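# Stand the glue stick upright on the desk

## Task

Set the glue stick upright on the desk, resting on either of its ends; it must stay standing and level, since toppling or ending up leaning counts as failure.

## Robot and tools

Robot: TidyBot++, a wheeled base (0.54 m long, 0.50 m wide, 0.38 m tall) carrying one seven-joint arm with a five-fingered right hand. The shoulder sits 0.12 m ahead of the base centre, 0.68 m up. Arm segments: upper arm 0.42 m, forearm 0.31 m, wrist to hand point 0.32 m. The arm begins folded with the hand pointing down, poking up to 0.15 m beyond the base front. Cameras: base_camera and wrist_camera; the wrist camera is on the little-finger side, aimed at the hand point, with the palm appearing on the right of its image.

Frames: the base frame has its origin on the floor below the base centre, x ahead, y to the left, z up, in metres. hand_pose and hand_target are reported in it. The odometry frame is the base frame as it was at the start; base_odometry (x, y, heading in rad, left positive, -3.142 to 3.142) comes from wheel counting, so slip shows as travel. base_tilt gives lean in degrees, forward and right positive.

Hand point axes: +z runs along straight fingers, +y out of the palm, +x across the palm away from the thumb. Straight fingertips reach about 0.06-0.07 m past the point along +z. With the thumb turned in front of the palm, the hand can wrap objects roughly 0.035-0.065 m thick; tips can pinch thinner ones.

Tool move: one action per call. Optional parts:
- base: an object with any of translate_m (metres, forward positive, -2 to 2), strafe_m (metres, left positive, -2 to 2), rotate_rad (radians, counter-clockwise positive, -6.3 to 6.3). All are offsets relative to where the base last measured itself, along its axes at the command's start.
- joints: absolute targets by name. Arm: joint_1_rad to joint_7_rad in radians. joint_2_rad limited to ±2.249, joint_4_rad ±2.579, joint_6_rad ±2.099; the others take any angle but go the short way round, so send turns in steps under half a revolution. Note joint_1_rad positive turns the arm clockwise from above, opposite to rotate_rad. Hand keys (each -1 to 1, +1 open/straight, -1 closed): hand_little, hand_ring, hand_middle, hand_index, hand_thumb_bend, hand_thumb_turn (+1 beside the palm, -1 opposite the fingers). Settings: hand_force_limit (-1 to 1, maps to about 0-10 N at fingertips, 0-15 N for the thumb) and hand_speed (-0.96 to 1; full speed from +0.48 up). Start values: force 0, speed -0.8.
- target: a single list of seven numbers [x, y, z, qw, qx, qy, qz], an absolute hand-point pose in the base frame, metres plus unit quaternion. Alongside target, joints may hold only the hand keys and the two settings, otherwise the call is refused.
- speeds: caps for this action only, translate_m/strafe_m 0.05-0.5 m/s, rotate_rad 0.1-1.57 rad/s. For combined translate and strafe, put the speed under one key only.
- min_time_s: 0.1-8 s, the shortest duration for arm motions.
- cameras: list of base_camera, wrist_camera or all; blocking: true (default, waits for rest) or false (returns in about 0.5 s while moving).
A move without an action just reports state and images. Unknown keys make a call invalid; out-of-range values get it refused, which also cancels your later move, wait and finished_scene calls in that reply.

Other tools: wait(seconds 0-10, cameras) lets time pass and returns early once running moves settle; stop(cameras) brakes everything you set going; zoom_image(camera, region [x0, y0, x1, y1] in pixels, at most 504 by 504) magnifies the latest picture; show_instructions shows reference pages; finished_scene(scene) ends the current scene with that scene's number and cannot be undone.

Result lines: the move line reads done or the worst status. base_status, joint_status and hand_status report each motion: moving, done, off_target, stopped, not_followed (a safety check held back targets; pose unreachable for a target), contact_stop or time_out (unrequested stops that halt the rest of your reply), torque_fault, limit_stop_at_motor_heat. hand_status after a target states the remaining error. joint_positions lists angles and hand motor positions; hand_stopped_by gives six words (little, ring, middle, index, thumb_bend, thumb_turn): moving, target, force, stalled, fault. The *_load_n values are fingertip loads in newtons, positive when pushed open; a lost grip shows as loads near 0. motor_effort shows percent of each motor's maximum, peak in brackets. on_its_own lists unrequested robot actions; ARM HIT, MOTOR HOT and OVER-TEMPERATURE FAULT are warnings.

Practical order: look with both cameras, drive close to the desk, move the hand above the object, lower in small steps, close with thumb turned in (hand_thumb_turn -1) at slow hand_speed (-0.94 or lower) and modest force, lift, rotate the object so its axis is vertical, lower until it rests on the desk (hand_pose stops falling and effort shifts), then open slowly and withdraw upward. Confirm upright in the images before finishing.

Corrections: after a target, shift x, y, z by (wanted minus read) position. To hold still, resend hand_target rather than hand_pose. Held loads make the arm sag.

Avoid: dropping or releasing the object while it moves, slamming the hand into the desk (the arm will keep pushing), driving the base while the arm is caught, swinging a stretched arm sideways, reaching far from the fold over nearby furniture (tip risk), excessive finger forces, poses out of reach (wanders up to 10 s then time_out), and holding the arm stretched for long (heating). A hand pointing down reaches at most about 0.93 m above the floor, only near the base. Loose objects may occasionally get nudged.

Each tool is called after "Request:" as name(argument=value, ...) on one line, values as JSON.

Reference images:

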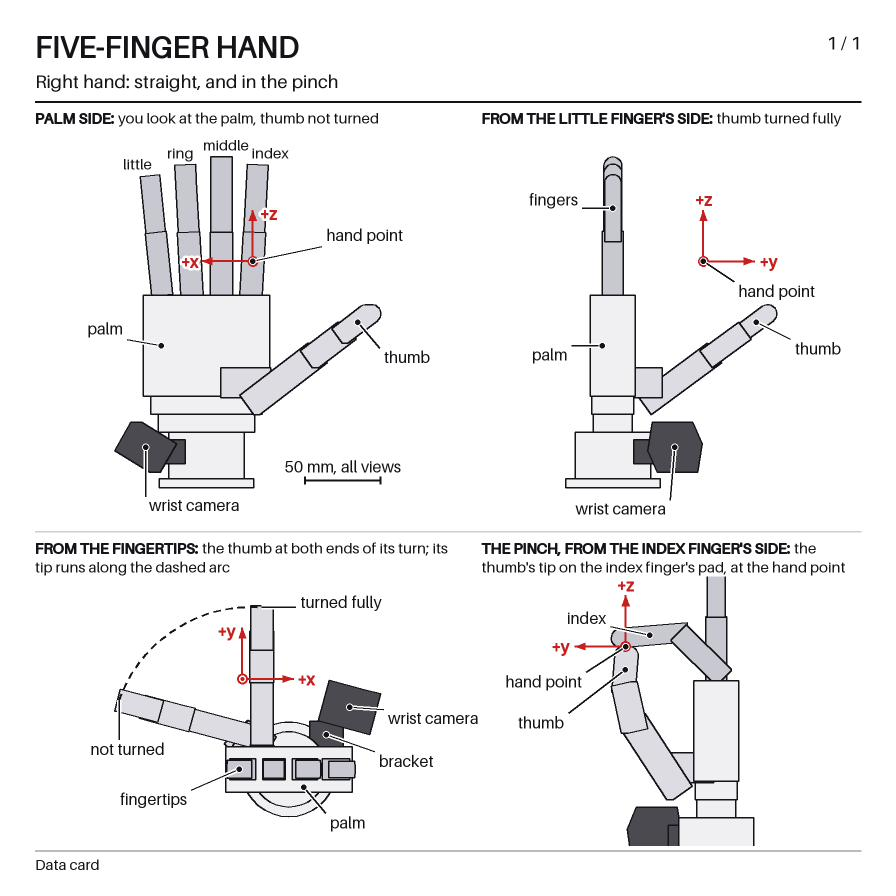

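## Session

Request:
move()

Scene clock: 0.00 s.
base_odometry: x=+0.000 y=+0.000 heading=+0.000
base_tilt: forward=-0.2 right=+0.5
base_status: not commanded
joint_positions: joint_1_rad=+0.029 joint_2_rad=-0.376 joint_3_rad=+3.144 joint_4_rad=-2.535 joint_5_rad=-0.037 joint_6_rad=-0.910 joint_7_rad=+1.600 hand_little=+1.000 hand_ring=+1.000 hand_middle=+1.000 hand_index=+1.000 hand_thumb_turn=+1.000 hand_thumb_bend=+1.000 hand_force_limit=+0.000 hand_speed=-0.800
joint_status: not commanded
hand_stopped_by: target,target,target,target,target,target
little_load_n: 0.0
ring_load_n: 0.0
middle_load_n: 0.0
index_load_n: 0.0
thumb_bend_load_n: 0.0
thumb_turn_load_n: 0.0
motor_effort: joint_1_rad=+0 joint_2_rad=+1 joint_3_rad=+1 joint_4_rad=+11 joint_5_rad=-1 joint_6_rad=+1 joint_7_rad=+0
hand_pose: x=+0.2818 y=+0.0662 z=+0.5818 quat_wxyz=(+0.037, +0.011, +0.999, +0.014) (m; base frame)
hand_target: x=+0.2816 y=+0.0662 z=+0.5816 quat_wxyz=(+0.036, +0.011, +0.999, +0.014) (m; base frame)
hand_status: not commanded
pictures: base_camera, wrist_camera
Images, in order (width x height): base_camera 644x364, wrist_camera 504x504.

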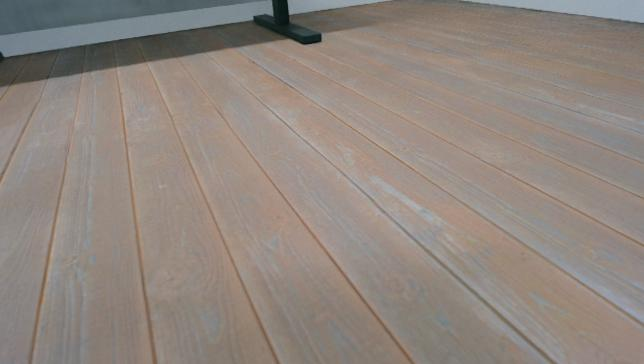

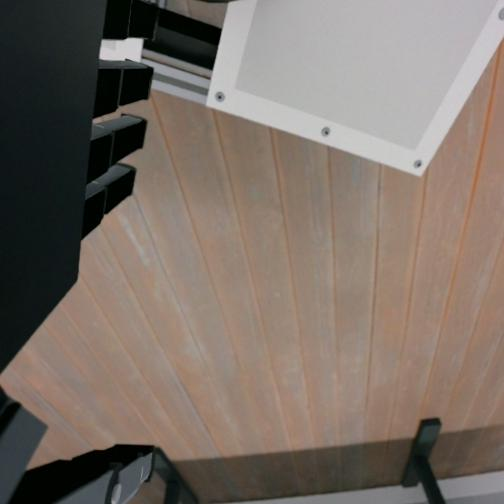

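Request:
move(joints={"joint_1_rad":0,"joint_2_rad":-1.2,"joint_3_rad":3.142,"joint_4_rad":-2.03,"joint_5_rad":0,"joint_6_rad":-0.203,"joint_7_rad":-1.832}, cameras=["all"])

Scene clock: 11.07 s.
move: done
base_odometry: x=+0.000 y=+0.000 heading=+0.000
base_tilt: forward=-0.2 right=+0.5
base_status: not commanded
joint_positions: joint_1_rad=+0.022 joint_2_rad=-1.187 joint_3_rad=+3.144 joint_4_rad=-2.049 joint_5_rad=-0.037 joint_6_rad=-0.251 joint_7_rad=+4.377 hand_little=+1.000 hand_ring=+1.000 hand_middle=+1.000 hand_index=+1.000 hand_thumb_turn=+1.000 hand_thumb_bend=+1.000 hand_force_limit=+0.000 hand_speed=-0.800
joint_status: all done
hand_stopped_by: target,target,target,target,target,target
little_load_n: 0.0
ring_load_n: 0.0
middle_load_n: 0.0
index_load_n: 0.0
thumb_bend_load_n: 0.0
thumb_turn_load_n: 0.0
motor_effort: joint_1_rad=+1(1) joint_2_rad=+16(18) joint_3_rad=+2(3) joint_4_rad=+12(16) joint_5_rad=+0(2) joint_6_rad=+7(8) joint_7_rad=+0(1)
hand_pose: x=+0.2781 y=-0.0451 z=+1.1411 quat_wxyz=(+0.150, -0.519, +0.100, -0.836) (m; base frame)
hand_target: x=+0.2586 y=-0.0490 z=+1.1725 quat_wxyz=(+0.113, -0.490, +0.065, -0.862) (m; base frame)
hand_status: not commanded
pictures: base_camera, wrist_camera
Images, in order (width x height): base_camera 644x364, wrist_camera 504x504.

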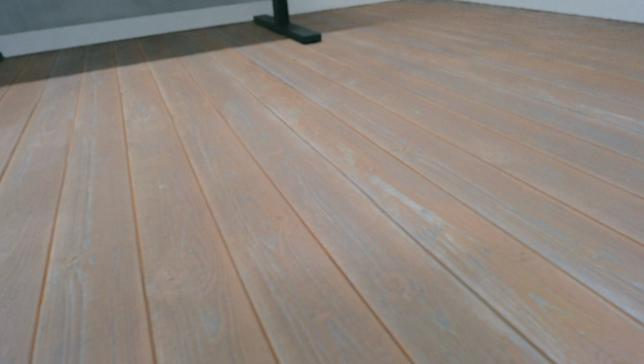

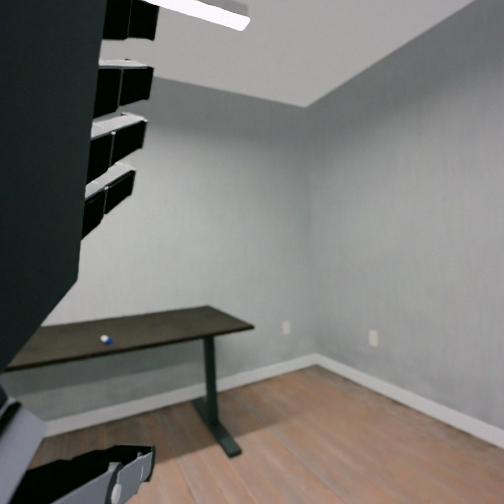

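Request:
zoom_image(camera="wrist_camera", region=[0, 290, 260, 480])

Request:
zoom_image(camera="wrist_camera", region=[80, 320, 140, 360])

Scaled by 1.938 from the camera's 504x504 image, which has a finer 720x720 frame.

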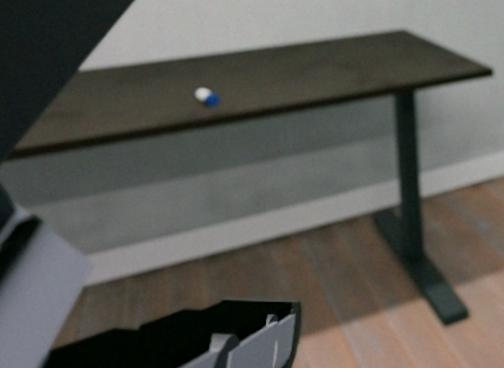

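Scaled by 8.400 from the camera's 504x504 image, which has a finer 720x720 frame.

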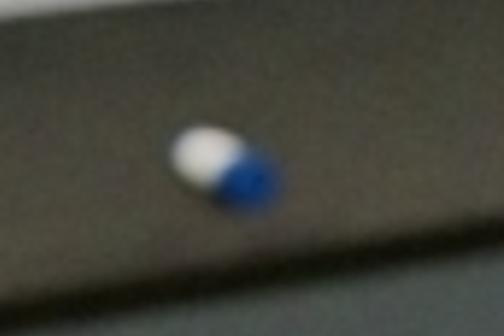

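Request:
move(base={"rotate_rad":0.55}, joints={"joint_6_rad":-0.45}, cameras=["all"])

Scene clock: 39.93 s.
move: done
base_odometry: x=+0.000 y=+0.000 heading=+0.548
base_tilt: forward=-0.2 right=+0.5
base_status: done
joint_positions: joint_1_rad=+0.016 joint_2_rad=-1.187 joint_3_rad=+3.144 joint_4_rad=-2.043 joint_5_rad=-0.037 joint_6_rad=-0.441 joint_7_rad=+4.380 hand_little=+1.000 hand_ring=+1.000 hand_middle=+1.000 hand_index=+1.000 hand_thumb_turn=+1.000 hand_thumb_bend=+1.000 hand_force_limit=+0.000 hand_speed=-0.800
joint_status: all done
hand_stopped_by: target,target,target,target,target,target
little_load_n: 0.0
ring_load_n: 0.0
middle_load_n: 0.0
index_load_n: 0.0
thumb_bend_load_n: 0.0
thumb_turn_load_n: 0.0
motor_effort: joint_1_rad=+0(1) joint_2_rad=+16(17) joint_3_rad=+1(3) joint_4_rad=+13(16) joint_5_rad=+0(1) joint_6_rad=+7(9) joint_7_rad=+0(1)
hand_pose: x=+0.2898 y=-0.0424 z=+1.0844 quat_wxyz=(+0.144, -0.594, +0.109, -0.784) (m; base frame)
hand_target: x=+0.2804 y=-0.0490 z=+1.0953 quat_wxyz=(+0.105, -0.592, +0.078, -0.795) (m; base frame)
hand_status: not commanded
pictures: base_camera, wrist_camera
Images, in order (width x height): base_camera 644x364, wrist_camera 504x504.

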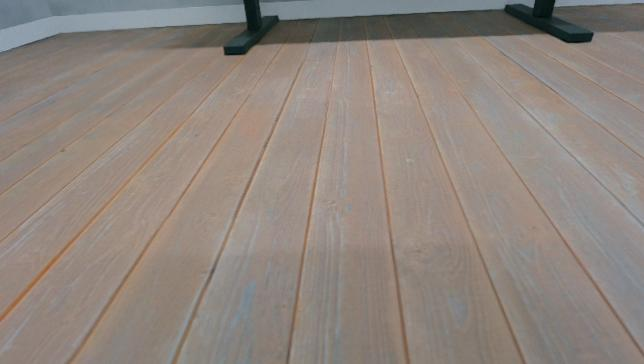

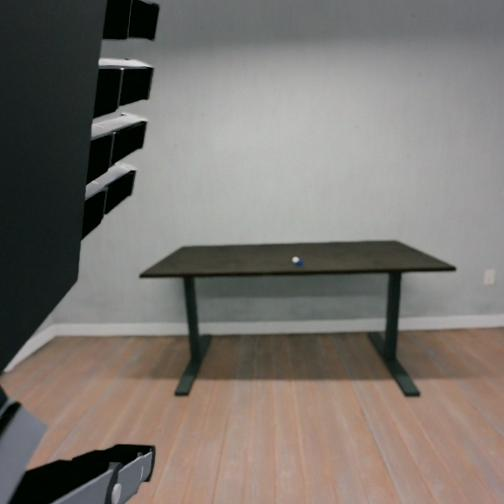

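Request:
move(base={"translate_m":0.7,"strafe_m":-0.25}, joints={"joint_6_rad":-0.75}, cameras=["all"])

Scene clock: 168.27 s.
move: done
base_odometry: x=+0.728 y=+0.151 heading=+0.549
base_tilt: forward=-0.2 right=+0.5
base_status: done
joint_positions: joint_1_rad=+0.016 joint_2_rad=-1.189 joint_3_rad=+3.144 joint_4_rad=-2.038 joint_5_rad=-0.037 joint_6_rad=-0.723 joint_7_rad=+4.380 hand_little=+1.000 hand_ring=+1.000 hand_middle=+1.000 hand_index=+1.000 hand_thumb_turn=+1.000 hand_thumb_bend=+1.000 hand_force_limit=+0.000 hand_speed=-0.800
joint_status: all done
hand_stopped_by: target,target,target,target,target,target
little_load_n: 0.0
ring_load_n: 0.0
middle_load_n: 0.0
index_load_n: 0.0
thumb_bend_load_n: 0.0
thumb_turn_load_n: 0.0
motor_effort: joint_1_rad=+0(1) joint_2_rad=+16(18) joint_3_rad=+1(2) joint_4_rad=+13(15) joint_5_rad=+0(1) joint_6_rad=+7(9) joint_7_rad=-1(1)
hand_pose: x=+0.2869 y=-0.0397 z=+0.9959 quat_wxyz=(+0.130, -0.696, +0.125, -0.695) (m; base frame)
hand_target: x=+0.2805 y=-0.0490 z=+0.9981 quat_wxyz=(+0.092, -0.704, +0.093, -0.698) (m; base frame)
hand_status: not commanded
pictures: base_camera, wrist_camera
Images, in order (width x height): base_camera 644x364, wrist_camera 504x504.

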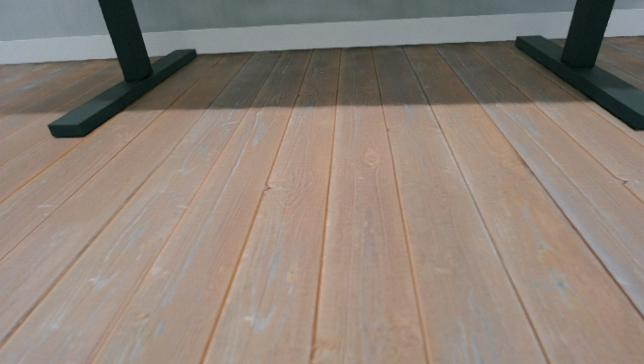

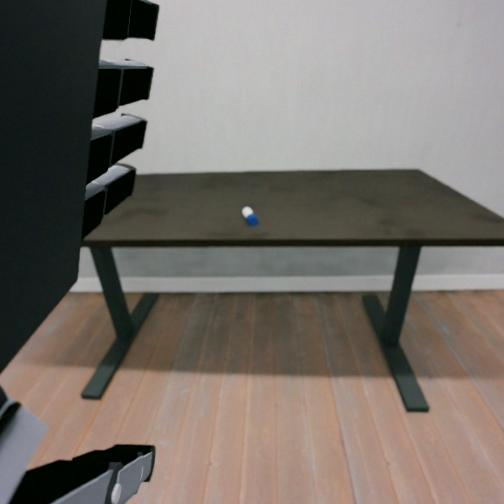

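Request:
zoom_image(camera="wrist_camera", region=[220, 190, 280, 240])

Scaled by 8.400 from the camera's 504x504 image, which has a finer 720x720 frame.

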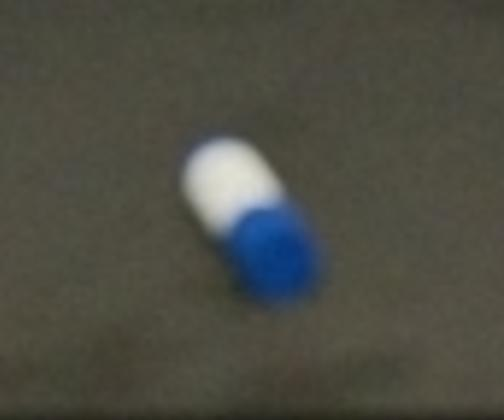

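Request:
move(base={"rotate_rad":0.873})

Request:
move(base={"strafe_m":-0.72}, cameras=["all"])

Scene clock: 237.23 s.
move: done
base_odometry: x=+0.728 y=+0.151 heading=+1.421
base_tilt: forward=-0.2 right=+0.5
base_status: done
joint_positions: joint_1_rad=+0.014 joint_2_rad=-1.189 joint_3_rad=+3.144 joint_4_rad=-2.038 joint_5_rad=-0.037 joint_6_rad=-0.723 joint_7_rad=+4.380 hand_little=+1.000 hand_ring=+1.000 hand_middle=+1.000 hand_index=+1.000 hand_thumb_turn=+1.000 hand_thumb_bend=+1.000 hand_force_limit=+0.000 hand_speed=-0.800
joint_status: not commanded
hand_stopped_by: target,target,target,target,target,target
little_load_n: 0.0
ring_load_n: 0.0
middle_load_n: -0.5
index_load_n: 0.0
thumb_bend_load_n: 0.0
thumb_turn_load_n: 0.0
motor_effort: joint_1_rad=+1(1) joint_2_rad=+16(16) joint_3_rad=+1(3) joint_4_rad=+13(14) joint_5_rad=+0(2) joint_6_rad=+8(8) joint_7_rad=+0(1)
hand_pose: x=+0.2870 y=-0.0394 z=+0.9959 quat_wxyz=(+0.130, -0.696, +0.124, -0.695) (m; base frame)
hand_target: x=+0.2805 y=-0.0490 z=+0.9981 quat_wxyz=(+0.092, -0.704, +0.093, -0.698) (m; base frame)
hand_status: not commanded
pictures: none

Scene clock: 240.03 s.
move: done
base_odometry: x=+1.440 y=+0.044 heading=+1.422
base_tilt: forward=-0.2 right=+0.5
base_status: done
joint_positions: joint_1_rad=+0.012 joint_2_rad=-1.189 joint_3_rad=+3.143 joint_4_rad=-2.038 joint_5_rad=-0.037 joint_6_rad=-0.723 joint_7_rad=+4.380 hand_little=+1.000 hand_ring=+1.000 hand_middle=+1.000 hand_index=+1.000 hand_thumb_turn=+1.000 hand_thumb_bend=+1.000 hand_force_limit=+0.000 hand_speed=-0.800
joint_status: not commanded
hand_stopped_by: target,target,target,target,target,target
little_load_n: 0.0
ring_load_n: 0.0
middle_load_n: 0.0
index_load_n: 0.0
thumb_bend_load_n: 0.0
thumb_turn_load_n: 0.0
motor_effort: joint_1_rad=+0(2) joint_2_rad=+16(17) joint_3_rad=+2(3) joint_4_rad=+13(14) joint_5_rad=+0(2) joint_6_rad=+7(8) joint_7_rad=+0(1)
hand_pose: x=+0.2871 y=-0.0389 z=+0.9959 quat_wxyz=(+0.131, -0.697, +0.123, -0.695) (m; base frame)
hand_target: x=+0.2805 y=-0.0490 z=+0.9981 quat_wxyz=(+0.092, -0.704, +0.093, -0.698) (m; base frame)
hand_status: not commanded
pictures: base_camera, wrist_camera
Images, in order (width x height): base_camera 644x364, wrist_camera 504x504.

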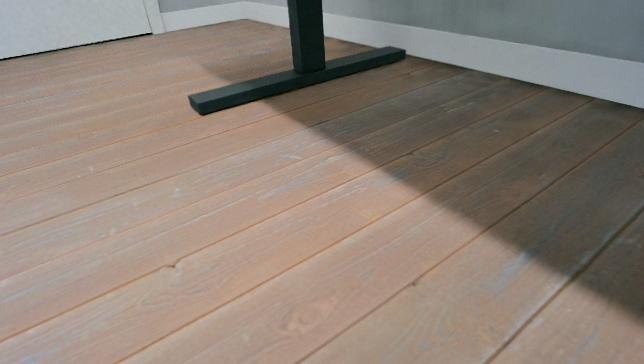

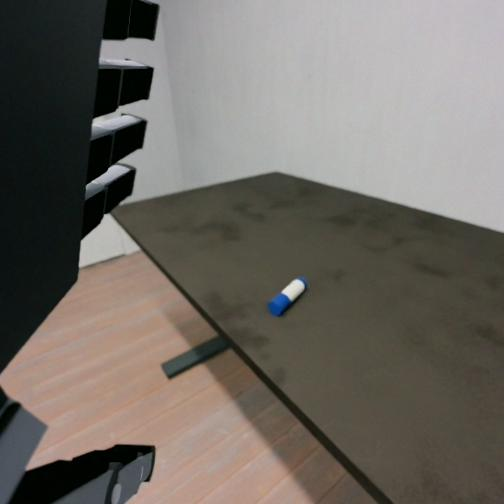

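Request:
move(base={"strafe_m":-0.08}, target=[0.58, -0.1, 0.95, 0.438, -0.841, 0.2815, -0.1465], joints={"hand_speed":0,"hand_thumb_turn":-1}, min_time_s=3, cameras=["all"])

Scene clock: 298.63 s.
move: done
base_odometry: x=+1.519 y=+0.032 heading=+1.424
base_tilt: forward=-0.1 right=+0.5
base_status: done
joint_positions: joint_1_rad=-1.995 joint_2_rad=-0.953 joint_3_rad=+4.058 joint_4_rad=-0.822 joint_5_rad=+0.599 joint_6_rad=-1.654 joint_7_rad=+3.779 hand_little=+1.000 hand_ring=+1.000 hand_middle=+1.000 hand_index=+1.000 hand_thumb_turn=-1.000 hand_thumb_bend=+1.000 hand_force_limit=+0.000 hand_speed=+0.000
joint_status: all done
hand_stopped_by: target,target,target,target,target,target
little_load_n: 0.0
ring_load_n: 0.0
middle_load_n: 0.0
index_load_n: 0.0
thumb_bend_load_n: 0.0
thumb_turn_load_n: 0.0
motor_effort: joint_1_rad=+0(2) joint_2_rad=+28(29) joint_3_rad=-7(9) joint_4_rad=+3(14) joint_5_rad=-4(5) joint_6_rad=+5(8) joint_7_rad=+0(1)
hand_pose: x=+0.5820 y=-0.0933 z=+0.9585 quat_wxyz=(+0.476, -0.833, +0.235, -0.157) (m; base frame)
hand_target: x=+0.5800 y=-0.1000 z=+0.9500 quat_wxyz=(+0.438, -0.841, +0.282, -0.147) (m; base frame)
hand_status: done (0.011 m and 7.1 deg from the pose sent, 0.303 m and 77.5 deg at the start)
pictures: base_camera, wrist_camera
Images, in order (width x height): base_camera 644x364, wrist_camera 504x504.

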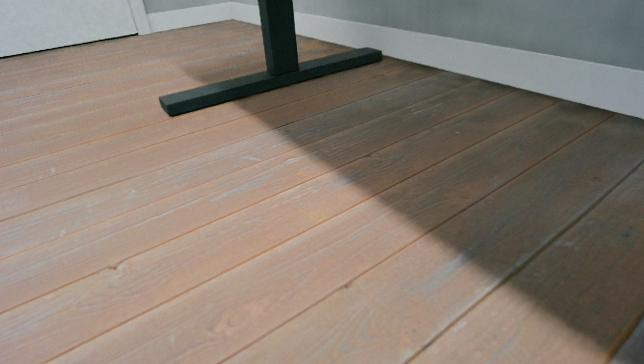

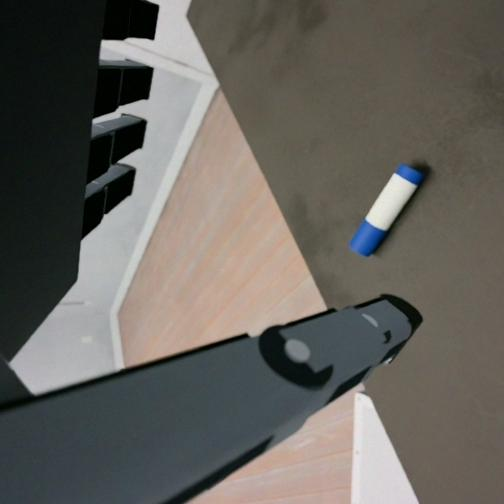

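Request:
zoom_image(camera="wrist_camera", region=[330, 140, 450, 280])

Scaled by 3.600 from the camera's 504x504 image, which has a finer 720x720 frame.

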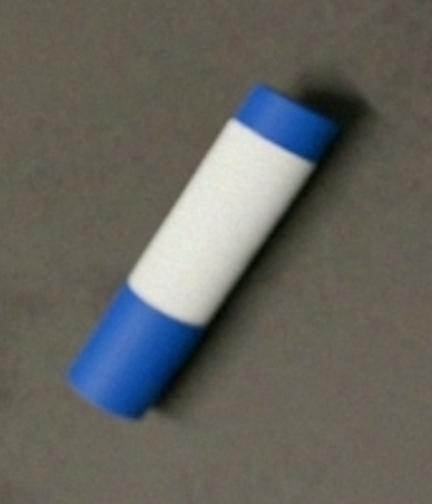

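Request:
move(target=[0.618, 0.013, 0.8715, 0.3986, -0.8461, 0.3270, -0.1354], min_time_s=2, cameras=["wrist_camera"])

Scene clock: 398.37 s.
move: done
base_odometry: x=+1.519 y=+0.032 heading=+1.424
base_tilt: forward=-0.1 right=+0.5
base_status: not commanded
joint_positions: joint_1_rad=-2.048 joint_2_rad=-0.949 joint_3_rad=+4.203 joint_4_rad=-1.188 joint_5_rad=+0.644 joint_6_rad=-1.404 joint_7_rad=+3.510 hand_little=+1.000 hand_ring=+1.000 hand_middle=+1.000 hand_index=+1.000 hand_thumb_turn=-1.000 hand_thumb_bend=+1.000 hand_force_limit=+0.000 hand_speed=+0.000
joint_status: not commanded
hand_stopped_by: target,target,target,target,target,target
little_load_n: -0.5
ring_load_n: 0.0
middle_load_n: 0.0
index_load_n: 0.0
thumb_bend_load_n: 0.0
thumb_turn_load_n: 0.0
motor_effort: joint_1_rad=+0(1) joint_2_rad=+25(29) joint_3_rad=-9(11) joint_4_rad=+7(7) joint_5_rad=-3(5) joint_6_rad=+5(5) joint_7_rad=+0(1)
hand_pose: x=+0.5999 y=+0.0065 z=+0.8715 quat_wxyz=(+0.414, -0.853, +0.297, -0.110) (m; base frame)
hand_target: x=+0.6180 y=+0.0130 z=+0.8715 quat_wxyz=(+0.399, -0.846, +0.327, -0.135) (m; base frame)
hand_status: done (0.019 m and 4.9 deg from the pose sent, 0.142 m and 14.1 deg at the start)
pictures: wrist_camera
Images, in order (width x height): wrist_camera 504x504.

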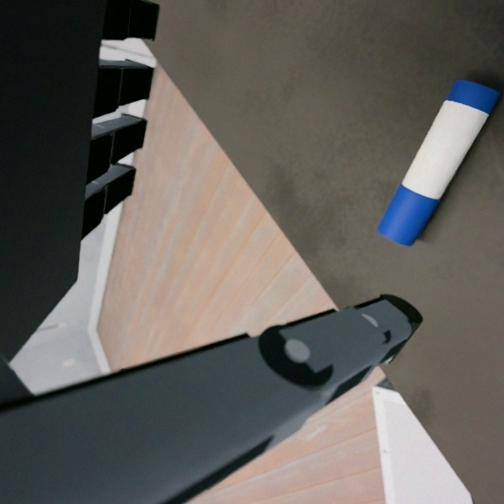

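Request:
move(target=[0.640, -0.01, 0.83, 0.4999, -0.7848, 0.3092, -0.1970], joints={"hand_index":0.5,"hand_middle":0.5,"hand_ring":0.5,"hand_little":0.5,"hand_thumb_bend":0.5}, min_time_s=2, cameras=["wrist_camera"])

Scene clock: 460.13 s.
move: done
base_odometry: x=+1.519 y=+0.032 heading=+1.424
base_tilt: forward=-0.1 right=+0.5
base_status: not commanded
joint_positions: joint_1_rad=-1.918 joint_2_rad=-1.114 joint_3_rad=+4.176 joint_4_rad=-1.497 joint_5_rad=+0.728 joint_6_rad=-1.060 joint_7_rad=+3.510 hand_little=+0.500 hand_ring=+0.500 hand_middle=+0.500 hand_index=+0.500 hand_thumb_turn=-1.000 hand_thumb_bend=+0.500 hand_force_limit=+0.000 hand_speed=+0.000
joint_status: all done
hand_stopped_by: target,target,target,target,target,target
little_load_n: 0.0
ring_load_n: 0.0
middle_load_n: 0.0
index_load_n: 0.0
thumb_bend_load_n: 0.0
thumb_turn_load_n: 0.0
motor_effort: joint_1_rad=+1(2) joint_2_rad=+20(26) joint_3_rad=-12(13) joint_4_rad=+7(8) joint_5_rad=-2(4) joint_6_rad=+6(6) joint_7_rad=+0(1)
hand_pose: x=+0.6254 y=+0.0066 z=+0.8256 quat_wxyz=(+0.482, -0.810, +0.283, -0.176) (m; base frame)
hand_target: x=+0.6400 y=-0.0100 z=+0.8300 quat_wxyz=(+0.500, -0.785, +0.309, -0.197) (m; base frame)
hand_status: done (0.023 m and 5.2 deg from the pose sent, 0.060 m and 16.1 deg at the start)
pictures: wrist_camera
Images, in order (width x height): wrist_camera 504x504.

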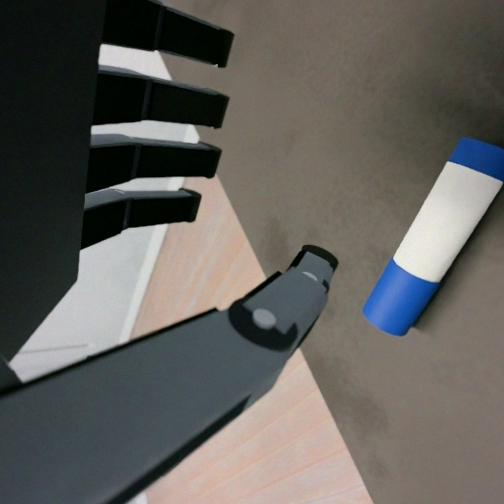

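Request:
move(target=[0.641, -0.027, 0.769, 0.4999, -0.7848, 0.3092, -0.1970], min_time_s=2, cameras=["wrist_camera"])

Scene clock: 512.80 s.
move: off_target
base_odometry: x=+1.519 y=+0.032 heading=+1.424
base_tilt: forward=-0.1 right=+0.5
base_status: not commanded
joint_positions: joint_1_rad=-1.910 joint_2_rad=-1.119 joint_3_rad=+4.176 joint_4_rad=-1.607 joint_5_rad=+0.798 joint_6_rad=-1.003 joint_7_rad=+3.510 hand_little=+0.500 hand_ring=+0.500 hand_middle=+0.500 hand_index=+0.500 hand_thumb_turn=-1.000 hand_thumb_bend=+0.500 hand_force_limit=+0.000 hand_speed=+0.000
joint_status: not commanded
hand_stopped_by: target,target,target,target,target,target
little_load_n: 0.0
ring_load_n: 0.0
middle_load_n: 0.0
index_load_n: 0.0
thumb_bend_load_n: 0.0
thumb_turn_load_n: 0.0
motor_effort: joint_1_rad=+4(4) joint_2_rad=+2(20) joint_3_rad=-12(13) joint_4_rad=+8(8) joint_5_rad=-2(3) joint_6_rad=+6(6) joint_7_rad=+0(1)
hand_pose: x=+0.6193 y=+0.0195 z=+0.8002 quat_wxyz=(+0.460, -0.827, +0.251, -0.201) (m; base frame)
hand_target: x=+0.6410 y=-0.0270 z=+0.7690 quat_wxyz=(+0.500, -0.785, +0.309, -0.197) (m; base frame)
hand_status: off_target (0.060 m and 9.4 deg from the pose sent, 0.068 m and 5.2 deg at the start)
pictures: wrist_camera
Images, in order (width x height): wrist_camera 504x504.

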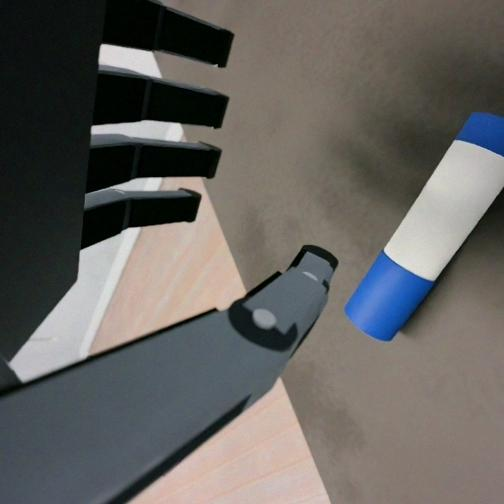

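Request:
move(target=[0.62, -0.01, 0.95, 0.4999, -0.7848, 0.3092, -0.1970], min_time_s=1)

Request:
move(joints={"joint_1_rad":0,"joint_2_rad":-1.0,"joint_3_rad":3.142,"joint_4_rad":-2.03,"joint_5_rad":0,"joint_6_rad":-0.8,"joint_7_rad":-1.6})

Request:
move(joints={"joint_1_rad":0.573,"joint_2_rad":0.326,"joint_3_rad":3.142,"joint_4_rad":-1.516,"joint_5_rad":-1.171,"joint_6_rad":-1.363,"joint_7_rad":-1.367}, min_time_s=3, cameras=["all"])

Scene clock: 596.83 s.
move: done
base_odometry: x=+1.519 y=+0.032 heading=+1.424
base_tilt: forward=-0.1 right=+0.5
base_status: not commanded
joint_positions: joint_1_rad=-1.911 joint_2_rad=-0.972 joint_3_rad=+4.103 joint_4_rad=-1.216 joint_5_rad=+0.705 joint_6_rad=-1.176 joint_7_rad=+3.510 hand_little=+0.500 hand_ring=+0.500 hand_middle=+0.500 hand_index=+0.500 hand_thumb_turn=-1.000 hand_thumb_bend=+0.500 hand_force_limit=+0.000 hand_speed=+0.000
joint_status: not commanded
hand_stopped_by: target,target,target,target,target,target
little_load_n: 0.0
ring_load_n: 0.0
middle_load_n: 0.0
index_load_n: 0.0
thumb_bend_load_n: 0.0
thumb_turn_load_n: 0.0
motor_effort: joint_1_rad=+0(5) joint_2_rad=+25(29) joint_3_rad=-10(13) joint_4_rad=+7(9) joint_5_rad=-3(4) joint_6_rad=+6(7) joint_7_rad=+1(1)
hand_pose: x=+0.6423 y=-0.0345 z=+0.9386 quat_wxyz=(+0.489, -0.779, +0.318, -0.232) (m; base frame)
hand_target: x=+0.6200 y=-0.0100 z=+0.9500 quat_wxyz=(+0.500, -0.785, +0.309, -0.197) (m; base frame)
hand_status: done (0.035 m and 4.4 deg from the pose sent, 0.153 m and 9.4 deg at the start)
pictures: none

Scene clock: 599.90 s.
move: done
base_odometry: x=+1.519 y=+0.032 heading=+1.424
base_tilt: forward=-0.2 right=+0.5
base_status: not commanded
joint_positions: joint_1_rad=-0.021 joint_2_rad=-0.977 joint_3_rad=+3.157 joint_4_rad=-2.009 joint_5_rad=+0.063 joint_6_rad=-0.850 joint_7_rad=+4.609 hand_little=+0.500 hand_ring=+0.500 hand_middle=+0.500 hand_index=+0.500 hand_thumb_turn=-1.000 hand_thumb_bend=+0.500 hand_force_limit=+0.000 hand_speed=+0.000
joint_status: all done
hand_stopped_by: target,target,target,target,target,target
little_load_n: 0.0
ring_load_n: 0.0
middle_load_n: 0.0
index_load_n: 0.0
thumb_bend_load_n: 0.0
thumb_turn_load_n: 0.0
motor_effort: joint_1_rad=+0(2) joint_2_rad=+11(26) joint_3_rad=+2(11) joint_4_rad=+14(15) joint_5_rad=+0(4) joint_6_rad=+7(8) joint_7_rad=+0(1)
hand_pose: x=+0.3344 y=-0.0727 z=+0.9473 quat_wxyz=(+0.008, -0.807, +0.038, -0.589) (m; base frame)
hand_target: x=+0.3374 y=-0.0581 z=+0.9569 quat_wxyz=(+0.009, -0.792, +0.012, -0.610) (m; base frame)
hand_status: not commanded
pictures: none

Scene clock: 603.50 s.
move: done
base_odometry: x=+1.519 y=+0.032 heading=+1.424
base_tilt: forward=-0.1 right=+0.5
base_status: not commanded
joint_positions: joint_1_rad=+0.554 joint_2_rad=+0.308 joint_3_rad=+3.157 joint_4_rad=-1.543 joint_5_rad=-1.094 joint_6_rad=-1.319 joint_7_rad=+4.845 hand_little=+0.500 hand_ring=+0.500 hand_middle=+0.500 hand_index=+0.500 hand_thumb_turn=-1.000 hand_thumb_bend=+0.500 hand_force_limit=+0.000 hand_speed=+0.000
joint_status: all done
hand_stopped_by: target,target,target,target,target,target
little_load_n: 0.0
ring_load_n: 0.0
middle_load_n: 0.0
index_load_n: 0.0
thumb_bend_load_n: 0.0
thumb_turn_load_n: 0.0
motor_effort: joint_1_rad=+1(1) joint_2_rad=-22(25) joint_3_rad=+0(3) joint_4_rad=+12(16) joint_5_rad=-8(8) joint_6_rad=-1(8) joint_7_rad=+0(2)
hand_pose: x=+0.6184 y=-0.0167 z=+0.7846 quat_wxyz=(+0.474, -0.805, +0.318, -0.161) (m; base frame)
hand_target: x=+0.6310 y=-0.0098 z=+0.8060 quat_wxyz=(+0.507, -0.795, +0.282, -0.179) (m; base frame)
hand_status: not commanded
pictures: base_camera, wrist_camera
Images, in order (width x height): base_camera 644x364, wrist_camera 504x504.

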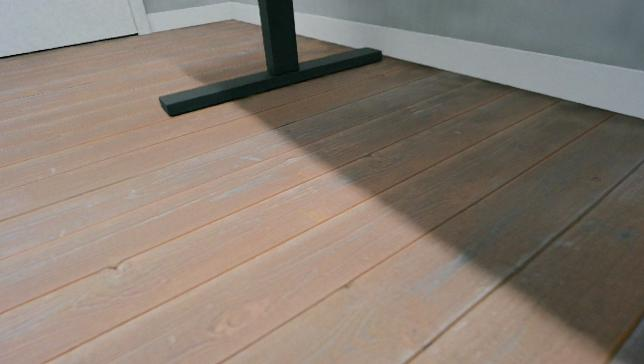

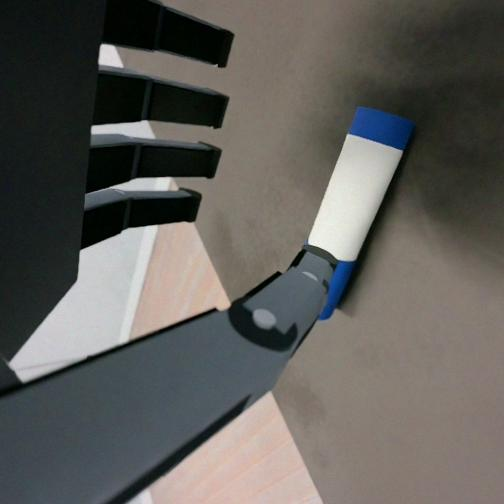

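Request:
move(joints={"joint_1_rad":0.606,"joint_2_rad":0.415,"joint_3_rad":3.127,"joint_4_rad":-1.551,"joint_5_rad":-1.255,"joint_6_rad":-1.385,"joint_7_rad":-1.155,"hand_thumb_bend":0.6}, min_time_s=2, cameras=["wrist_camera"])

Scene clock: 651.87 s.
move: done
base_odometry: x=+1.519 y=+0.032 heading=+1.424
base_tilt: forward=-0.1 right=+0.5
base_status: not commanded
joint_positions: joint_1_rad=+0.584 joint_2_rad=+0.386 joint_3_rad=+3.144 joint_4_rad=-1.543 joint_5_rad=-1.179 joint_6_rad=-1.341 joint_7_rad=+5.056 hand_little=+0.500 hand_ring=+0.500 hand_middle=+0.500 hand_index=+0.500 hand_thumb_turn=-1.000 hand_thumb_bend=+0.600 hand_force_limit=+0.000 hand_speed=+0.000
joint_status: all done
hand_stopped_by: target,target,target,target,target,target
little_load_n: 0.0
ring_load_n: 0.0
middle_load_n: 0.0
index_load_n: 0.0
thumb_bend_load_n: 0.0
thumb_turn_load_n: 0.0
motor_effort: joint_1_rad=+0(1) joint_2_rad=-24(25) joint_3_rad=+0(2) joint_4_rad=+12(14) joint_5_rad=-6(8) joint_6_rad=-2(3) joint_7_rad=+0(2)
hand_pose: x=+0.6415 y=-0.0263 z=+0.7677 quat_wxyz=(+0.499, -0.804, +0.260, -0.191) (m; base frame)
hand_target: x=+0.6480 y=-0.0173 z=+0.7763 quat_wxyz=(+0.536, -0.785, +0.238, -0.198) (m; base frame)
hand_status: not commanded
pictures: wrist_camera
Images, in order (width x height): wrist_camera 504x504.

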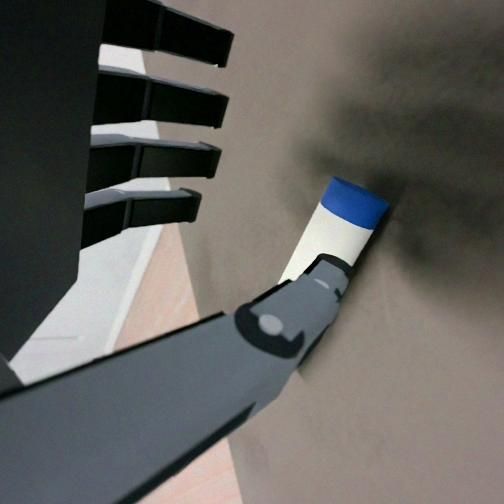

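Request:
move(joints={"joint_1_rad":0.61,"joint_2_rad":0.44,"joint_3_rad":3.125,"joint_4_rad":-1.64,"joint_5_rad":-1.274,"joint_6_rad":-1.376,"joint_7_rad":-1.093,"hand_thumb_bend":0.5}, min_time_s=2, cameras=["wrist_camera"])

Scene clock: 681.50 s.
move: done
base_odometry: x=+1.519 y=+0.032 heading=+1.424
base_tilt: forward=-0.1 right=+0.5
base_status: not commanded
joint_positions: joint_1_rad=+0.588 joint_2_rad=+0.410 joint_3_rad=+3.142 joint_4_rad=-1.620 joint_5_rad=-1.199 joint_6_rad=-1.341 joint_7_rad=+5.119 hand_little=+0.500 hand_ring=+0.500 hand_middle=+0.500 hand_index=+0.500 hand_thumb_turn=-1.000 hand_thumb_bend=+0.500 hand_force_limit=+0.000 hand_speed=+0.000
joint_status: all done
hand_stopped_by: target,target,target,target,target,target
little_load_n: 0.0
ring_load_n: 0.0
middle_load_n: 0.0
index_load_n: 0.0
thumb_bend_load_n: 0.0
thumb_turn_load_n: 0.0
motor_effort: joint_1_rad=+0(1) joint_2_rad=-25(26) joint_3_rad=-1(2) joint_4_rad=+12(13) joint_5_rad=-7(8) joint_6_rad=-3(3) joint_7_rad=+1(2)
hand_pose: x=+0.6287 y=-0.0158 z=+0.7391 quat_wxyz=(+0.512, -0.800, +0.264, -0.170) (m; base frame)
hand_target: x=+0.6352 y=-0.0077 z=+0.7440 quat_wxyz=(+0.547, -0.779, +0.251, -0.178) (m; base frame)
hand_status: not commanded
pictures: wrist_camera
Images, in order (width x height): wrist_camera 504x504.

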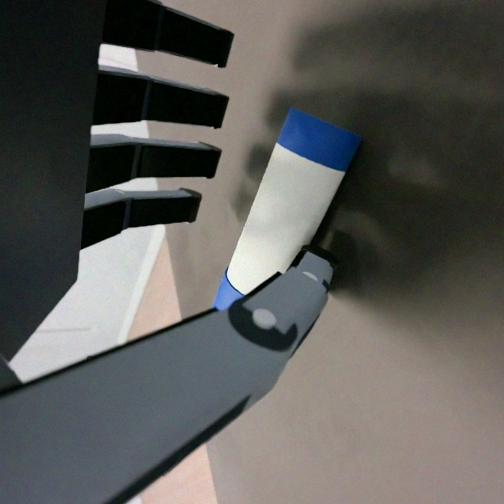

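Request:
move(joints={"joint_1_rad":0.555,"joint_2_rad":0.457,"joint_3_rad":3.125,"joint_4_rad":-1.642,"joint_5_rad":-1.289,"joint_6_rad":-1.32,"joint_7_rad":-1.091}, min_time_s=1.5, cameras=["wrist_camera"])

Scene clock: 723.00 s.
move: done
base_odometry: x=+1.519 y=+0.032 heading=+1.424
base_tilt: forward=-0.1 right=+0.5
base_status: not commanded
joint_positions: joint_1_rad=+0.576 joint_2_rad=+0.425 joint_3_rad=+3.141 joint_4_rad=-1.621 joint_5_rad=-1.215 joint_6_rad=-1.341 joint_7_rad=+5.121 hand_little=+0.500 hand_ring=+0.500 hand_middle=+0.500 hand_index=+0.500 hand_thumb_turn=-1.000 hand_thumb_bend=+0.500 hand_force_limit=+0.000 hand_speed=+0.000
joint_status: all done
hand_stopped_by: target,target,target,target,target,target
little_load_n: 0.0
ring_load_n: 0.0
middle_load_n: 0.0
index_load_n: 0.0
thumb_bend_load_n: 0.0
thumb_turn_load_n: 0.0
motor_effort: joint_1_rad=+0(1) joint_2_rad=-25(26) joint_3_rad=-1(2) joint_4_rad=+11(13) joint_5_rad=-6(8) joint_6_rad=-3(4) joint_7_rad=+0(1)
hand_pose: x=+0.6326 y=-0.0083 z=+0.7363 quat_wxyz=(+0.520, -0.796, +0.264, -0.164) (m; base frame)
hand_target: x=+0.6498 y=+0.0100 z=+0.7319 quat_wxyz=(+0.542, -0.782, +0.251, -0.176) (m; base frame)
hand_status: not commanded
pictures: wrist_camera
Images, in order (width x height): wrist_camera 504x504.

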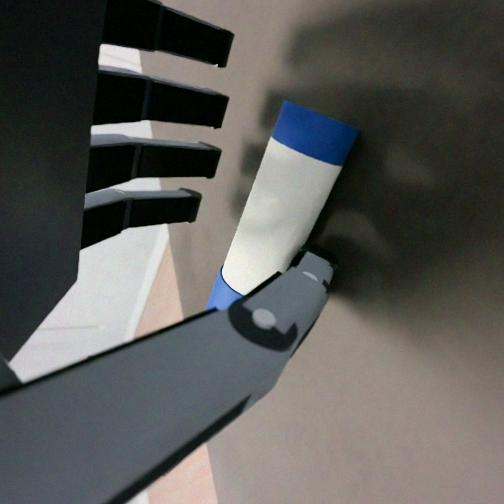

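Request:
move(joints={"joint_1_rad":0.53,"joint_2_rad":0.459,"joint_3_rad":3.125,"joint_4_rad":-1.645,"joint_5_rad":-1.289,"joint_6_rad":-1.255,"joint_7_rad":-1.091}, min_time_s=1.5, cameras=["wrist_camera"])

Scene clock: 734.73 s.
move: done
base_odometry: x=+1.519 y=+0.032 heading=+1.424
base_tilt: forward=-0.1 right=+0.5
base_status: not commanded
joint_positions: joint_1_rad=+0.555 joint_2_rad=+0.425 joint_3_rad=+3.140 joint_4_rad=-1.621 joint_5_rad=-1.228 joint_6_rad=-1.309 joint_7_rad=+5.121 hand_little=+0.500 hand_ring=+0.500 hand_middle=+0.500 hand_index=+0.500 hand_thumb_turn=-1.000 hand_thumb_bend=+0.500 hand_force_limit=+0.000 hand_speed=+0.000
joint_status: all done
hand_stopped_by: target,target,target,target,target,target
little_load_n: 0.0
ring_load_n: 0.0
middle_load_n: 0.0
index_load_n: 0.0
thumb_bend_load_n: -1.0
thumb_turn_load_n: 1.0
motor_effort: joint_1_rad=+0(1) joint_2_rad=-22(25) joint_3_rad=-1(2) joint_4_rad=+11(12) joint_5_rad=-5(8) joint_6_rad=-1(4) joint_7_rad=+1(2)
hand_pose: x=+0.6421 y=-0.0029 z=+0.7357 quat_wxyz=(+0.517, -0.795, +0.266, -0.172) (m; base frame)
hand_target: x=+0.6617 y=+0.0099 z=+0.7214 quat_wxyz=(+0.525, -0.788, +0.261, -0.186) (m; base frame)
hand_status: not commanded
pictures: wrist_camera
Images, in order (width x height): wrist_camera 504x504.

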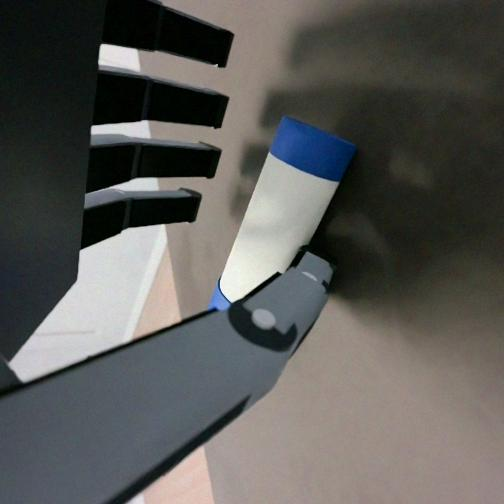

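Request:
move(joints={"hand_speed":-0.9,"hand_force_limit":-0.6,"hand_index":-0.3,"hand_middle":-0.3,"hand_ring":-0.3}, cameras=["wrist_camera"])

Scene clock: 747.80 s.
move: off_target
base_odometry: x=+1.519 y=+0.032 heading=+1.424
base_tilt: forward=-0.1 right=+0.5
base_status: not commanded
joint_positions: joint_1_rad=+0.554 joint_2_rad=+0.425 joint_3_rad=+3.139 joint_4_rad=-1.621 joint_5_rad=-1.230 joint_6_rad=-1.307 joint_7_rad=+5.121 hand_little=+0.500 hand_ring=-0.141 hand_middle=-0.105 hand_index=-0.123 hand_thumb_turn=-1.000 hand_thumb_bend=+0.501 hand_force_limit=-0.600 hand_speed=-0.900
joint_status: hand_ring off_target (ended at -0.141, target -0.300); hand_middle off_target (ended at -0.105, target -0.300); hand_index off_target (ended at -0.123, target -0.300); the others done
hand_stopped_by: target,force,force,force,target,target
little_load_n: 0.0
ring_load_n: 2.5
middle_load_n: 0.0
index_load_n: 2.0
thumb_bend_load_n: 3.5
thumb_turn_load_n: 2.5
motor_effort: joint_1_rad=+0(0) joint_2_rad=-22(22) joint_3_rad=-1(2) joint_4_rad=+10(11) joint_5_rad=-5(6) joint_6_rad=-1(1) joint_7_rad=+0(2)
hand_pose: x=+0.6429 y=-0.0025 z=+0.7360 quat_wxyz=(+0.517, -0.795, +0.266, -0.172) (m; base frame)
hand_target: x=+0.6617 y=+0.0099 z=+0.7214 quat_wxyz=(+0.525, -0.788, +0.261, -0.186) (m; base frame)
hand_status: not commanded
pictures: wrist_camera
Images, in order (width x height): wrist_camera 504x504.

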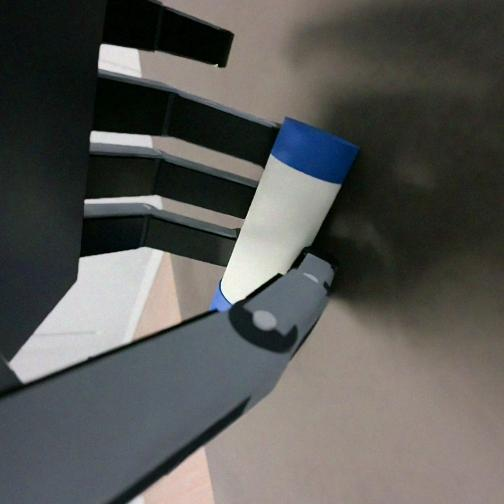

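Request:
move(joints={"hand_force_limit":0.0,"hand_thumb_bend":0.1,"hand_index":-0.5,"hand_middle":-0.5,"hand_ring":-0.5}, cameras=["wrist_camera"])

Scene clock: 755.77 s.
move: off_target
base_odometry: x=+1.519 y=+0.032 heading=+1.424
base_tilt: forward=-0.1 right=+0.5
base_status: not commanded
joint_positions: joint_1_rad=+0.553 joint_2_rad=+0.425 joint_3_rad=+3.138 joint_4_rad=-1.621 joint_5_rad=-1.233 joint_6_rad=-1.305 joint_7_rad=+5.121 hand_little=+0.500 hand_ring=-0.167 hand_middle=-0.139 hand_index=-0.149 hand_thumb_turn=-1.000 hand_thumb_bend=+0.500 hand_force_limit=+0.000 hand_speed=-0.900
joint_status: hand_ring off_target (ended at -0.167, target -0.500); hand_middle off_target (ended at -0.139, target -0.500); hand_index off_target (ended at -0.149, target -0.500); hand_thumb_bend off_target (ended at +0.500, target +0.100); the others done
hand_stopped_by: target,force,force,force,force,target
little_load_n: 0.0
ring_load_n: 3.5
middle_load_n: 6.5
index_load_n: 4.0
thumb_bend_load_n: 13.0
thumb_turn_load_n: 3.5
motor_effort: joint_1_rad=+0(1) joint_2_rad=-22(22) joint_3_rad=+0(2) joint_4_rad=+10(11) joint_5_rad=-5(6) joint_6_rad=-1(2) joint_7_rad=+1(1)
hand_pose: x=+0.6439 y=-0.0016 z=+0.7367 quat_wxyz=(+0.518, -0.794, +0.266, -0.173) (m; base frame)
hand_target: x=+0.6617 y=+0.0099 z=+0.7214 quat_wxyz=(+0.525, -0.788, +0.261, -0.186) (m; base frame)
hand_status: not commanded
pictures: wrist_camera
Images, in order (width x height): wrist_camera 504x504.

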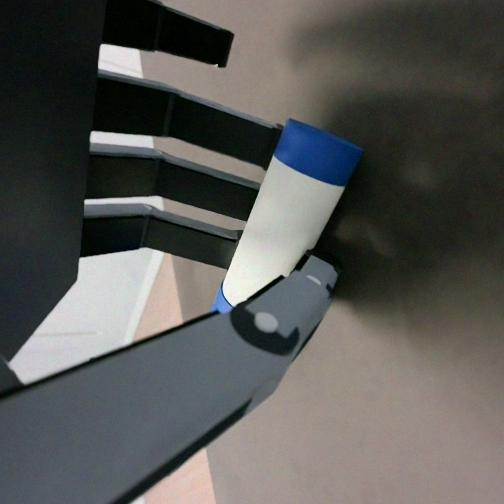

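Request:
move(joints={"joint_1_rad":0.53,"joint_2_rad":0.38,"joint_3_rad":3.125,"joint_4_rad":-1.47,"joint_5_rad":-1.23,"joint_6_rad":-1.34,"joint_7_rad":-1.33}, min_time_s=2, cameras=["wrist_camera"])

Scene clock: 852.17 s.
move: done
base_odometry: x=+1.519 y=+0.032 heading=+1.424
base_tilt: forward=-0.1 right=+0.5
base_status: not commanded
joint_positions: joint_1_rad=+0.551 joint_2_rad=+0.411 joint_3_rad=+3.138 joint_4_rad=-1.496 joint_5_rad=-1.233 joint_6_rad=-1.305 joint_7_rad=+5.025 hand_little=+0.500 hand_ring=-0.167 hand_middle=-0.139 hand_index=-0.149 hand_thumb_turn=-1.000 hand_thumb_bend=+0.500 hand_force_limit=+0.000 hand_speed=-0.900
joint_status: all done
hand_stopped_by: target,force,force,force,force,target
little_load_n: 0.0
ring_load_n: 3.5
middle_load_n: 6.5
index_load_n: 4.0
thumb_bend_load_n: 13.5
thumb_turn_load_n: 3.0
motor_effort: joint_1_rad=+1(1) joint_2_rad=-26(27) joint_3_rad=-1(2) joint_4_rad=+12(14) joint_5_rad=-7(9) joint_6_rad=-2(4) joint_7_rad=+0(2)
hand_pose: x=+0.6719 y=-0.0155 z=+0.7827 quat_wxyz=(+0.514, -0.789, +0.266, -0.205) (m; base frame)
hand_target: x=+0.6629 y=+0.0109 z=+0.8104 quat_wxyz=(+0.529, -0.787, +0.255, -0.188) (m; base frame)
hand_status: not commanded
pictures: wrist_camera
Images, in order (width x height): wrist_camera 504x504.

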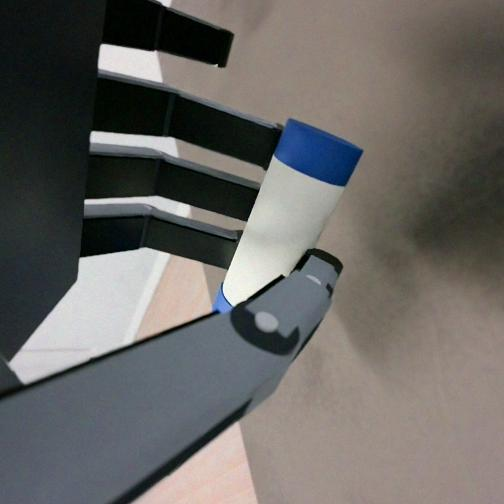

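Request:
move(joints={"joint_1_rad":0.1,"joint_2_rad":0.0,"joint_3_rad":3.142,"joint_4_rad":-1.8,"joint_5_rad":-0.6,"joint_6_rad":-0.2,"joint_7_rad":-1.4}, min_time_s=3)

Request:
move(base={"translate_m":-0.257,"strafe_m":0.306,"rotate_rad":-0.873}, speeds={"translate_m":0.2,"rotate_rad":0.6}, joints={"joint_1_rad":-0.178,"joint_2_rad":0.27,"joint_3_rad":3.142,"joint_4_rad":-2.018,"joint_5_rad":-0.267,"joint_6_rad":0.735,"joint_7_rad":-1.371}, min_time_s=4, cameras=["all"])

Scene clock: 870.03 s.
move: done
base_odometry: x=+1.519 y=+0.032 heading=+1.424
base_tilt: forward=-0.1 right=+0.5
base_status: not commanded
joint_positions: joint_1_rad=+0.119 joint_2_rad=+0.025 joint_3_rad=+3.138 joint_4_rad=-1.781 joint_5_rad=-0.662 joint_6_rad=-0.250 joint_7_rad=+4.954 hand_little=+0.500 hand_ring=-0.167 hand_middle=-0.139 hand_index=-0.149 hand_thumb_turn=-1.000 hand_thumb_bend=+0.500 hand_force_limit=+0.000 hand_speed=-0.900
joint_status: all done
hand_stopped_by: target,force,force,force,force,target
little_load_n: 0.0
ring_load_n: 3.0
middle_load_n: 6.5
index_load_n: 4.0
thumb_bend_load_n: 13.5
thumb_turn_load_n: 3.0
motor_effort: joint_1_rad=+0(1) joint_2_rad=-17(28) joint_3_rad=+0(2) joint_4_rad=+16(16) joint_5_rad=-1(8) joint_6_rad=+5(5) joint_7_rad=+0(2)
hand_pose: x=+0.7049 y=-0.0606 z=+0.8456 quat_wxyz=(+0.141, -0.822, +0.177, -0.522) (m; base frame)
hand_target: x=+0.7013 y=-0.0634 z=+0.8578 quat_wxyz=(+0.134, -0.811, +0.184, -0.539) (m; base frame)
hand_status: not commanded
pictures: none

Scene clock: 874.63 s.
move: done
base_odometry: x=+1.178 y=-0.177 heading=+0.549
base_tilt: forward=-0.1 right=+0.5
base_status: done
joint_positions: joint_1_rad=-0.158 joint_2_rad=+0.245 joint_3_rad=+3.141 joint_4_rad=-1.999 joint_5_rad=-0.333 joint_6_rad=+0.683 joint_7_rad=+4.954 hand_little=+0.500 hand_ring=-0.167 hand_middle=-0.139 hand_index=-0.149 hand_thumb_turn=-1.000 hand_thumb_bend=+0.500 hand_force_limit=+0.000 hand_speed=-0.900
joint_status: all done
hand_stopped_by: target,force,force,force,force,target
little_load_n: 0.0
ring_load_n: 3.5
middle_load_n: 6.5
index_load_n: 4.0
thumb_bend_load_n: 13.5
thumb_turn_load_n: 3.0
motor_effort: joint_1_rad=+0(2) joint_2_rad=-22(23) joint_3_rad=+1(3) joint_4_rad=+14(17) joint_5_rad=+1(3) joint_6_rad=+7(8) joint_7_rad=+0(2)
hand_pose: x=+0.7806 y=-0.0191 z=+0.8564 quat_wxyz=(-0.011, -0.713, +0.024, -0.701) (m; base frame)
hand_target: x=+0.7845 y=+0.0028 z=+0.8499 quat_wxyz=(+0.000, -0.707, +0.000, -0.707) (m; base frame)
hand_status: not commanded
pictures: base_camera, wrist_camera
Images, in order (width x height): base_camera 644x364, wrist_camera 504x504.

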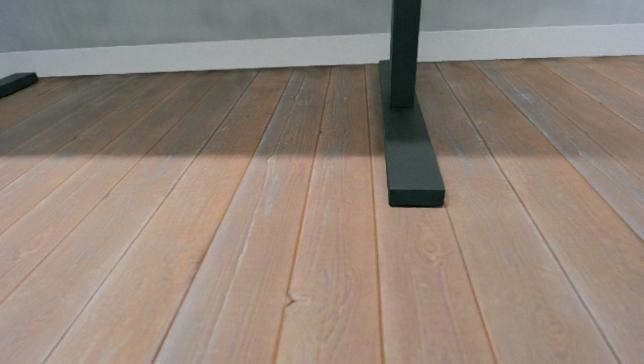

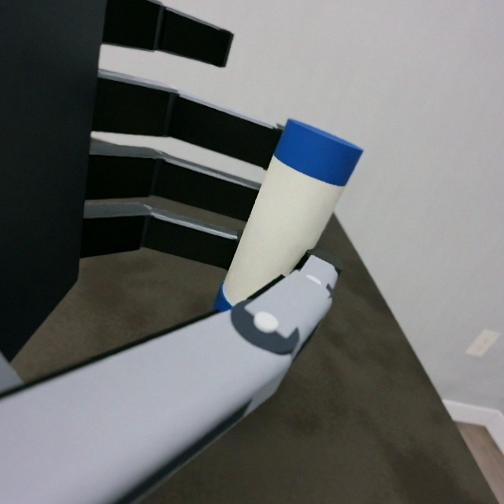

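Request:
zoom_image(camera="wrist_camera", region=[304, 200, 504, 400])

Scaled by 2.520 from the camera's 504x504 image, which has a finer 720x720 frame.

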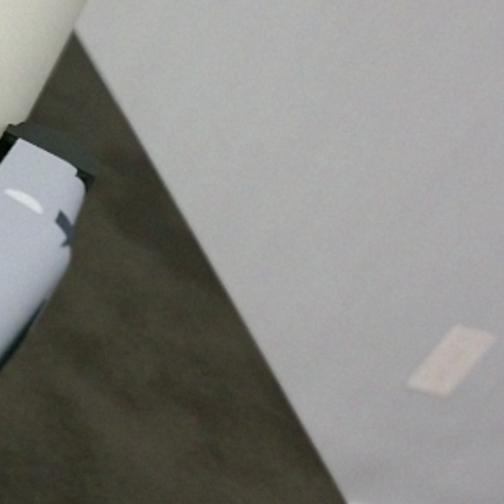

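Request:
zoom_image(camera="wrist_camera", region=[190, 100, 390, 320])

Scaled by 2.291 from the camera's 504x504 image, which has a finer 720x720 frame.

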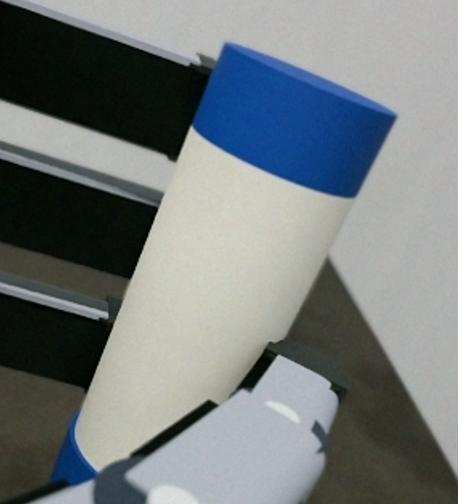

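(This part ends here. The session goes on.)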